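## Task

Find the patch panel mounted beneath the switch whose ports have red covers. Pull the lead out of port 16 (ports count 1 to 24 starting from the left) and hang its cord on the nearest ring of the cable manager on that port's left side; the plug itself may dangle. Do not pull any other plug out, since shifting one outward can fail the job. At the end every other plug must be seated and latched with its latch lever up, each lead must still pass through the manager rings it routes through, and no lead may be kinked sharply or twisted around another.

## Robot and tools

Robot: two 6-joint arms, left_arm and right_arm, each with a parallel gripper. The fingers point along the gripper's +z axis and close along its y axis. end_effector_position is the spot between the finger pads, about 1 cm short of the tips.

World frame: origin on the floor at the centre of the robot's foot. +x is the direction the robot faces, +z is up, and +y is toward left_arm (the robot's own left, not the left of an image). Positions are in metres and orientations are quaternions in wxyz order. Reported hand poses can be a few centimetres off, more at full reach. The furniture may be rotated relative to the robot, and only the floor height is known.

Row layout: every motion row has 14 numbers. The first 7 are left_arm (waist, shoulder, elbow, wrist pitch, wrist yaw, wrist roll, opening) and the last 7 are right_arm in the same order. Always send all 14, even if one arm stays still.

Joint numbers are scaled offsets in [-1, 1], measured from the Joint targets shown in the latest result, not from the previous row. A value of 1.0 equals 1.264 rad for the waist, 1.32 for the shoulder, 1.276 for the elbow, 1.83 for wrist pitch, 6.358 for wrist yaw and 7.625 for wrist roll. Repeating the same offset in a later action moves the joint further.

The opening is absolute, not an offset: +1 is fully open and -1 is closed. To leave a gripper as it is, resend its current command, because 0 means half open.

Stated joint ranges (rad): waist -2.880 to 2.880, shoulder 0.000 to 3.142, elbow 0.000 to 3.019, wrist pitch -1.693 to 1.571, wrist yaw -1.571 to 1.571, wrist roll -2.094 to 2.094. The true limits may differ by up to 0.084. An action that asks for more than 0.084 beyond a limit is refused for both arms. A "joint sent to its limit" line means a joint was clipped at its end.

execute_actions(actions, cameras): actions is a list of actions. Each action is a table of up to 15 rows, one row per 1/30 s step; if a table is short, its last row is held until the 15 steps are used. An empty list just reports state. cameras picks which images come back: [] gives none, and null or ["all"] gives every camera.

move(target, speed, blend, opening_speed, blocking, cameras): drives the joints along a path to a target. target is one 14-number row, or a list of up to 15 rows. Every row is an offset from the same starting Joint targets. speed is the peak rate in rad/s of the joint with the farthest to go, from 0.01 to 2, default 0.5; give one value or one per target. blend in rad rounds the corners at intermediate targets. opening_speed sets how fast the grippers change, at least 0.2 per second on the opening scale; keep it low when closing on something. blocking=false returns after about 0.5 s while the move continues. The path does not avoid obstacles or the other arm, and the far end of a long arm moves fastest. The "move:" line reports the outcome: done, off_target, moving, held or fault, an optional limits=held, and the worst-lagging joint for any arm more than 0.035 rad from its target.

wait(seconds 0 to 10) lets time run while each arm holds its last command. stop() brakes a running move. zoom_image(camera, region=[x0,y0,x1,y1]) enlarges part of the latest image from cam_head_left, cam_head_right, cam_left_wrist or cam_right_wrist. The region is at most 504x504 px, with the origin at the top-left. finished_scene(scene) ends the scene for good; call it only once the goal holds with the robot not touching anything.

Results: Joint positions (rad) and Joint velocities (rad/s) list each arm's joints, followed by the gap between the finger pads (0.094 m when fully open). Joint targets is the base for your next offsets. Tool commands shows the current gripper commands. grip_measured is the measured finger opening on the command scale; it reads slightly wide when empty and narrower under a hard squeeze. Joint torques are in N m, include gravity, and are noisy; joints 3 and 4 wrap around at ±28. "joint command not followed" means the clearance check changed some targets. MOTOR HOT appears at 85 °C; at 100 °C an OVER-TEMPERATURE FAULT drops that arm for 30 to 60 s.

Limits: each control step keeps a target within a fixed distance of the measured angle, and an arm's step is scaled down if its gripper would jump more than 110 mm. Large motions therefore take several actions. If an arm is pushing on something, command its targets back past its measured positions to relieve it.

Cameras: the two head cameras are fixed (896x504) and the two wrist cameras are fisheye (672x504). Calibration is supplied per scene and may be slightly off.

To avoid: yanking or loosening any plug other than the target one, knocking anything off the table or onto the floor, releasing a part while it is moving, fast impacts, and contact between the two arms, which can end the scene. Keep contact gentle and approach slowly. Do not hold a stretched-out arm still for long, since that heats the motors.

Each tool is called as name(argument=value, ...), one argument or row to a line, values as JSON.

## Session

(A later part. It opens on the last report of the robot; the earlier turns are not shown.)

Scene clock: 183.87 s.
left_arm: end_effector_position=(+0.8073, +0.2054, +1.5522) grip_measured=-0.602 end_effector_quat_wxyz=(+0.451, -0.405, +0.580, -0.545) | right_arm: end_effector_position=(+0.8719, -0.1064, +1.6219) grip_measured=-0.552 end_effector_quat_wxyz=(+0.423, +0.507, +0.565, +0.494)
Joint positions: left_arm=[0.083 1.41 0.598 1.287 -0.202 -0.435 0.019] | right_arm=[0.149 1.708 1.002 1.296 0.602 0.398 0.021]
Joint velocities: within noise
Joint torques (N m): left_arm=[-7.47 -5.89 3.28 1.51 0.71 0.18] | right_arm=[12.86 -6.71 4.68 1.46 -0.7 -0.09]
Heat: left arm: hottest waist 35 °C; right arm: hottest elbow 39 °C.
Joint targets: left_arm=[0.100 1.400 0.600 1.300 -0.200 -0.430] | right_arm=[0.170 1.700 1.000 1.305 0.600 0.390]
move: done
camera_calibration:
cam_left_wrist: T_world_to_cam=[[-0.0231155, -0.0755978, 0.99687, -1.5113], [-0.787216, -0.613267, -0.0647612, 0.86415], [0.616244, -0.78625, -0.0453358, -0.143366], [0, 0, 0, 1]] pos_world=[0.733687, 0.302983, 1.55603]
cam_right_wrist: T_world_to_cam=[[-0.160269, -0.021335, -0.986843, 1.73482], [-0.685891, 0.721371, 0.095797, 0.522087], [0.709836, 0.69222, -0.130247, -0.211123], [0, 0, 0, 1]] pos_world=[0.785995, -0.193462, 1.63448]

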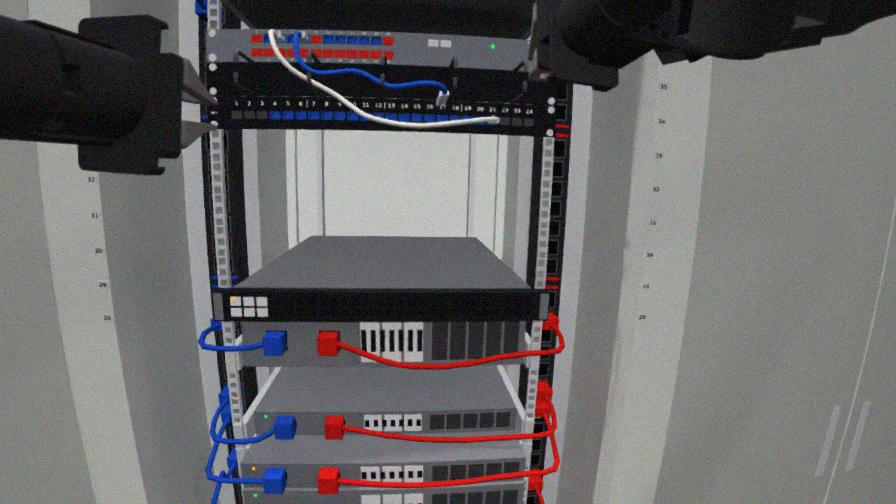

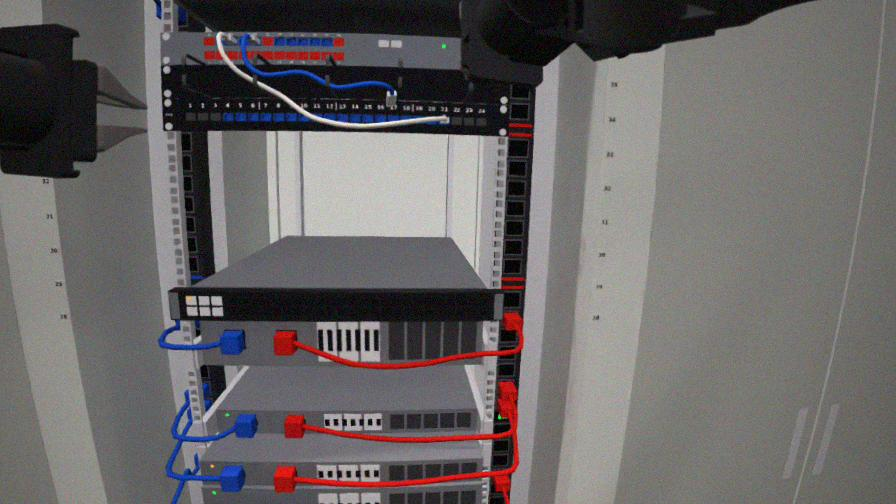

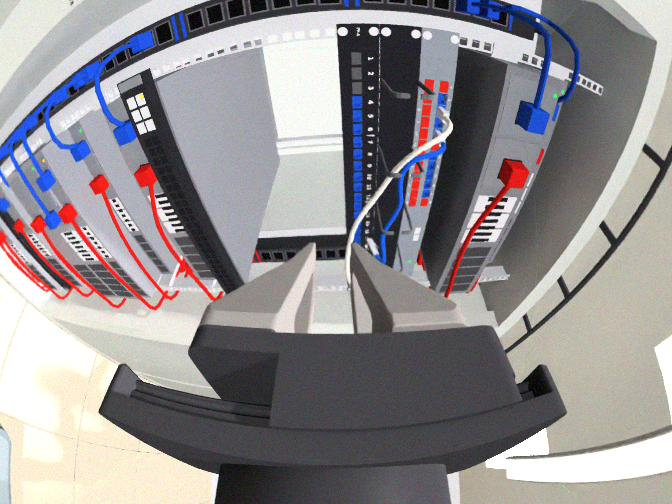

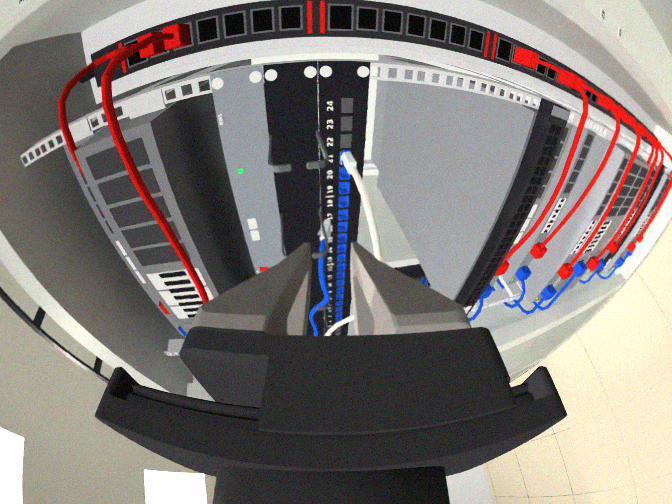

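move(
  target=[-0.0633,-0.1,0.2939,-0.5,0.019,-0.016,-0.9,0,0,0,0,0,0,-0.55],
  speed=0.4,
  cameras=["cam_left_wrist"],
)

zoom_image(
  camera="cam_left_wrist",
  region=[230, 0, 430, 150],
)

Scene clock: 187.73 s.
left_arm: end_effector_position=(+0.8835, +0.1663, +1.6117) grip_measured=-0.898 end_effector_quat_wxyz=(+0.288, -0.307, +0.666, -0.616) | right_arm: end_effector_position=(+0.8719, -0.1063, +1.6220) grip_measured=-0.552 end_effector_quat_wxyz=(+0.423, +0.507, +0.565, +0.495)
Joint positions: left_arm=[0.046 1.278 0.949 0.392 -0.081 -0.544 0.005] | right_arm=[0.149 1.708 1.002 1.296 0.601 0.398 0.021]
Joint velocities: within noise
Joint torques (N m): left_arm=[-11.81 -6.12 6.75 0.84 0.69 0.06] | right_arm=[12.75 -6.07 4.74 1.58 -0.69 -0.07]
Heat: left arm: hottest waist 35 °C; right arm: hottest elbow 39 °C.
Joint targets: left_arm=[0.020 1.268 0.975 0.385 -0.079 -0.552] | right_arm=[0.170 1.700 1.000 1.305 0.600 0.390]
move: done
camera_calibration:
cam_left_wrist: T_world_to_cam=[[0.0541851, -0.049281, 0.997314, -1.64517], [-0.972136, -0.23073, 0.0414159, 0.832718], [0.22807, -0.971769, -0.06041, 0.179759], [0, 0, 0, 1]] pos_world=[0.857661, 0.285742, 1.61712]
Images, in order (width x height): cam_left_wrist 672x504.

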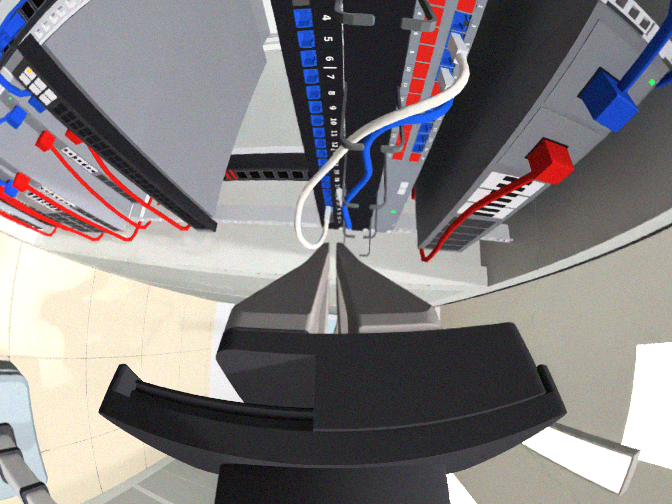

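Scaled by 2.520 from the camera's 672x504 image, which has a finer 960x720 frame.

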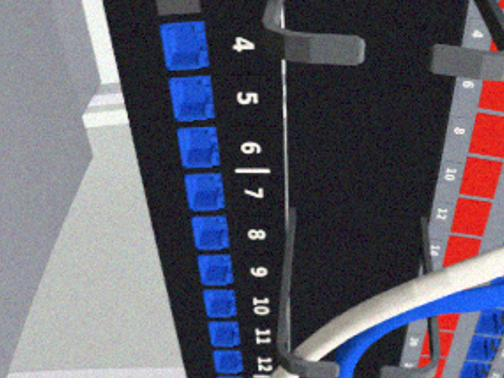

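zoom_image(
  camera="cam_left_wrist",
  region=[320, 60, 480, 220],
)

zoom_image(
  camera="cam_left_wrist",
  region=[330, 120, 410, 210],
)

Scaled by 3.150 from the camera's 672x504 image, which has a finer 960x720 frame.

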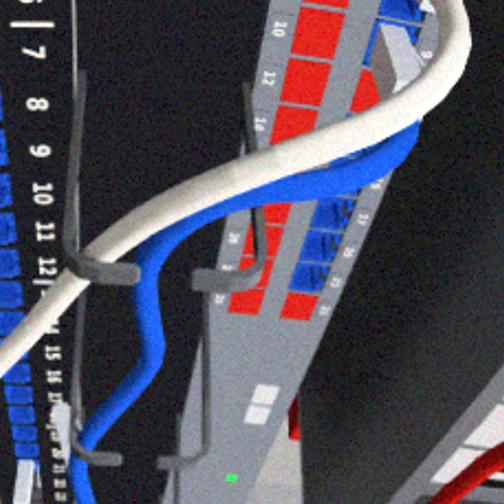

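Scaled by 5.600 from the camera's 672x504 image, which has a finer 960x720 frame.

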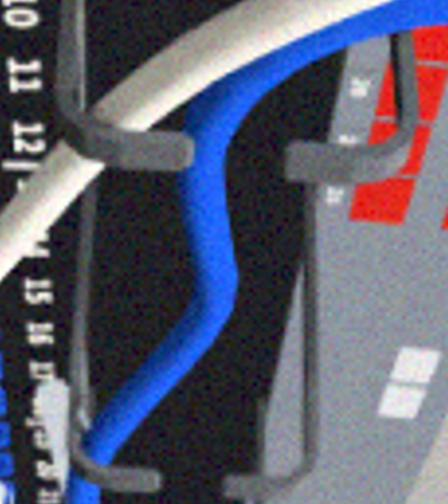

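move(
  target=[-0.1551,0.1848,0.0901,0.2339,-0.0981,0.216,-0.9,0,0,0,0,0,0,-0.55],
  speed=0.3,
  cameras=["cam_left_wrist"],
)

zoom_image(
  camera="cam_left_wrist",
  region=[240, 80, 440, 260],
)

Scene clock: 196.40 s.
left_arm: end_effector_position=(+0.9058, +0.1487, +1.6367) grip_measured=-0.898 end_effector_quat_wxyz=(+0.580, +0.105, +0.805, -0.075) | right_arm: end_effector_position=(+0.8719, -0.1063, +1.6220) grip_measured=-0.552 end_effector_quat_wxyz=(+0.423, +0.507, +0.565, +0.495)
Joint positions: left_arm=[-0.148 1.502 1.06 0.8 -0.701 1.086 0.005] | right_arm=[0.149 1.708 1.002 1.296 0.601 0.398 0.021]
Joint velocities: within noise
Joint torques (N m): left_arm=[-14.27 -3.84 7.31 1.32 0.55 0.13] | right_arm=[13.1 -6.42 4.66 1.5 -0.67 -0.09]
Heat: left arm: hottest waist 35 °C; right arm: hottest elbow 39 °C.
Joint targets: left_arm=[-0.176 1.512 1.090 0.813 -0.703 1.095] | right_arm=[0.170 1.700 1.000 1.305 0.600 0.390]
move: done
camera_calibration:
cam_left_wrist: T_world_to_cam=[[-0.257671, -0.96623, 0.00239804, 0.375007], [-0.791847, 0.209744, -0.573572, 1.62703], [0.5537, -0.149692, -0.819151, 0.983706], [0, 0, 0, 1]] pos_world=[0.840313, 0.168336, 1.73813]
Images, in order (width x height): cam_left_wrist 672x504.

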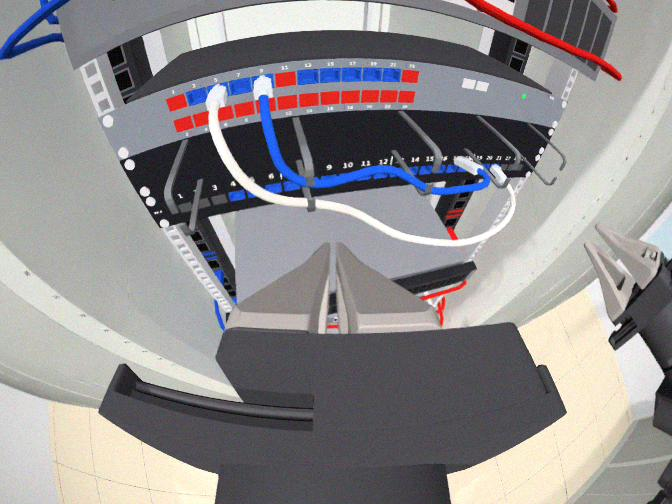

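Scaled by 2.520 from the camera's 672x504 image, which has a finer 960x720 frame.

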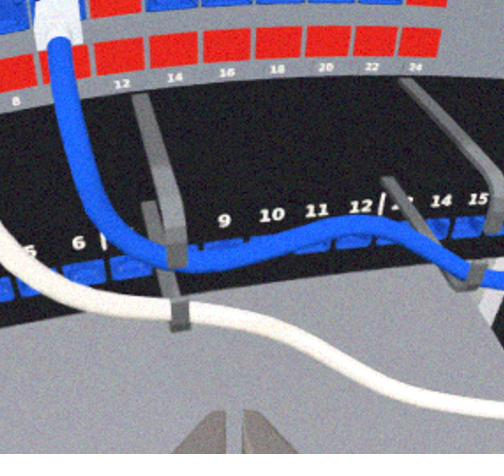

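zoom_image(
  camera="cam_left_wrist",
  region=[370, 110, 570, 260],
)

zoom_image(
  camera="cam_left_wrist",
  region=[280, 150, 360, 220],
)

zoom_image(
  camera="cam_head_left",
  region=[400, 60, 500, 140],
)

Scaled by 2.520 from the camera's 672x504 image, which has a finer 960x720 frame.

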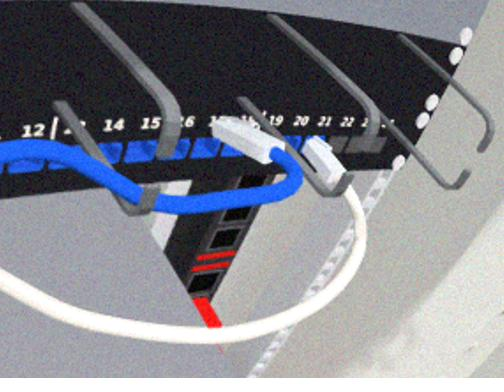

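Scaled by 6.300 from the camera's 672x504 image, which has a finer 960x720 frame.

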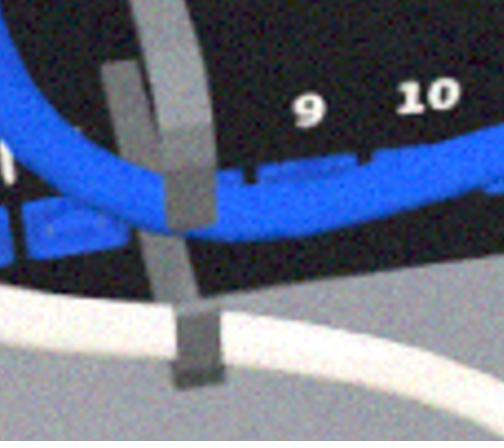

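This scene's latest camera images include none from cam_head_left. They are from: cam_left_wrist. cam_head_left's image comes with the result of a call that names it in "cameras".

wait(
  seconds=1,
)

zoom_image(
  camera="cam_head_left",
  region=[400, 60, 500, 140],
)

zoom_image(
  camera="cam_head_right",
  region=[360, 60, 460, 140],
)

Scene clock: 198.17 s.
left_arm: end_effector_position=(+0.9058, +0.1487, +1.6367) grip_measured=-0.898 end_effector_quat_wxyz=(+0.580, +0.106, +0.805, -0.075) | right_arm: end_effector_position=(+0.8719, -0.1063, +1.6220) grip_measured=-0.552 end_effector_quat_wxyz=(+0.423, +0.507, +0.565, +0.495)
Joint positions: left_arm=[-0.148 1.502 1.06 0.8 -0.701 1.087 0.005] | right_arm=[0.149 1.708 1.002 1.296 0.601 0.398 0.021]
Joint velocities: within noise
Joint torques (N m): left_arm=[-14.27 -3.84 7.31 1.29 0.55 0.12] | right_arm=[12.98 -6.48 4.71 1.48 -0.65 -0.06]
Heat: left arm: hottest waist 35 °C; right arm: hottest elbow 39 °C.
Joint targets: left_arm=[-0.176 1.512 1.090 0.813 -0.703 1.095] | right_arm=[0.170 1.700 1.000 1.305 0.600 0.390]
Tool commands: left_gripper/opening=-0.9 right_gripper/opening=-0.55
wait: 1.00 s; at rest from the start
camera_calibration:
cam_left_wrist: T_world_to_cam=[[-0.258022, -0.966138, 0.00131256, 0.377088], [-0.791612, 0.210632, -0.573572, 1.62669], [0.553874, -0.149033, -0.819154, 0.983455], [0, 0, 0, 1]] pos_world=[0.840292, 0.168253, 1.73813]
cam_right_wrist: T_world_to_cam=[[-0.159921, -0.0212901, -0.9869, 1.73467], [-0.686024, 0.721271, 0.0956064, 0.522481], [0.709786, 0.692326, -0.129952, -0.21156], [0, 0, 0, 1]] pos_world=[0.786008, -0.19345, 1.6345]

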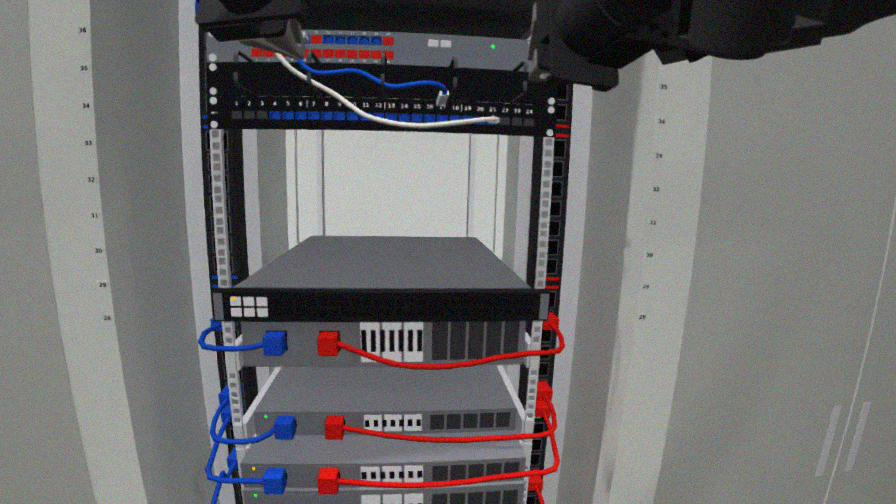

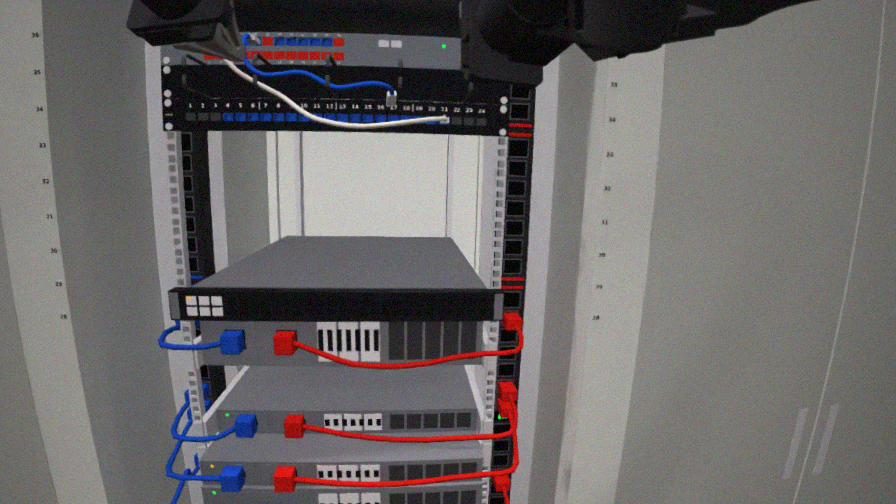

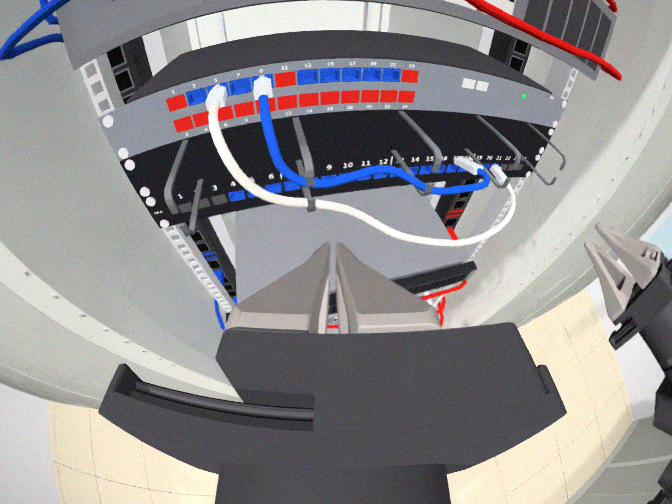

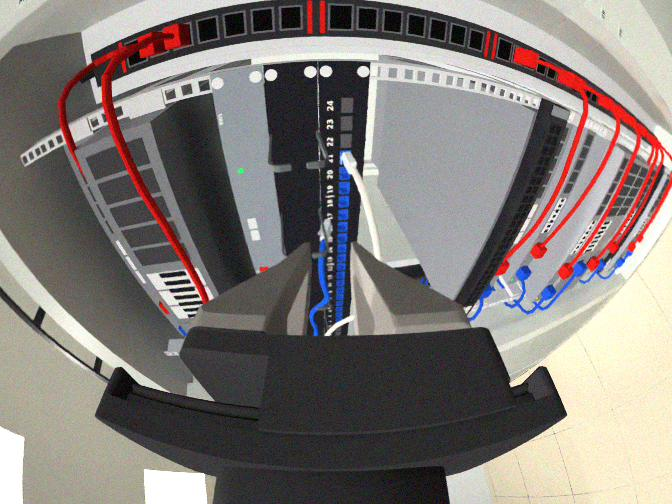

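Scaled by 5.040 from the camera's 896x504 image, which has a finer 1280x720 frame.

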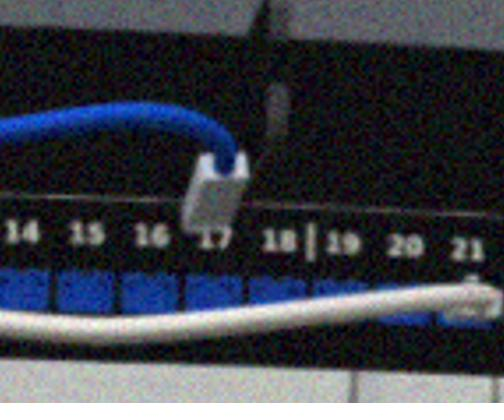

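Scaled by 5.040 from the camera's 896x504 image, which has a finer 1280x720 frame.

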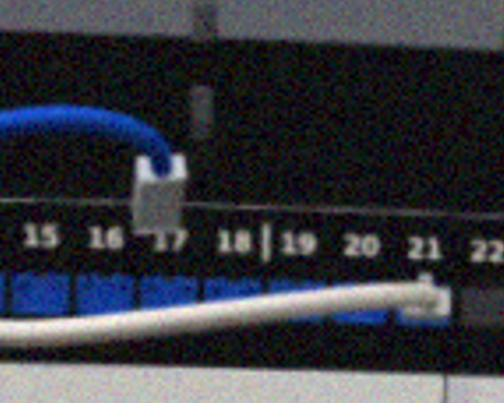

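finished_scene(
  scene=1,
)

The scene is finished: the task was done.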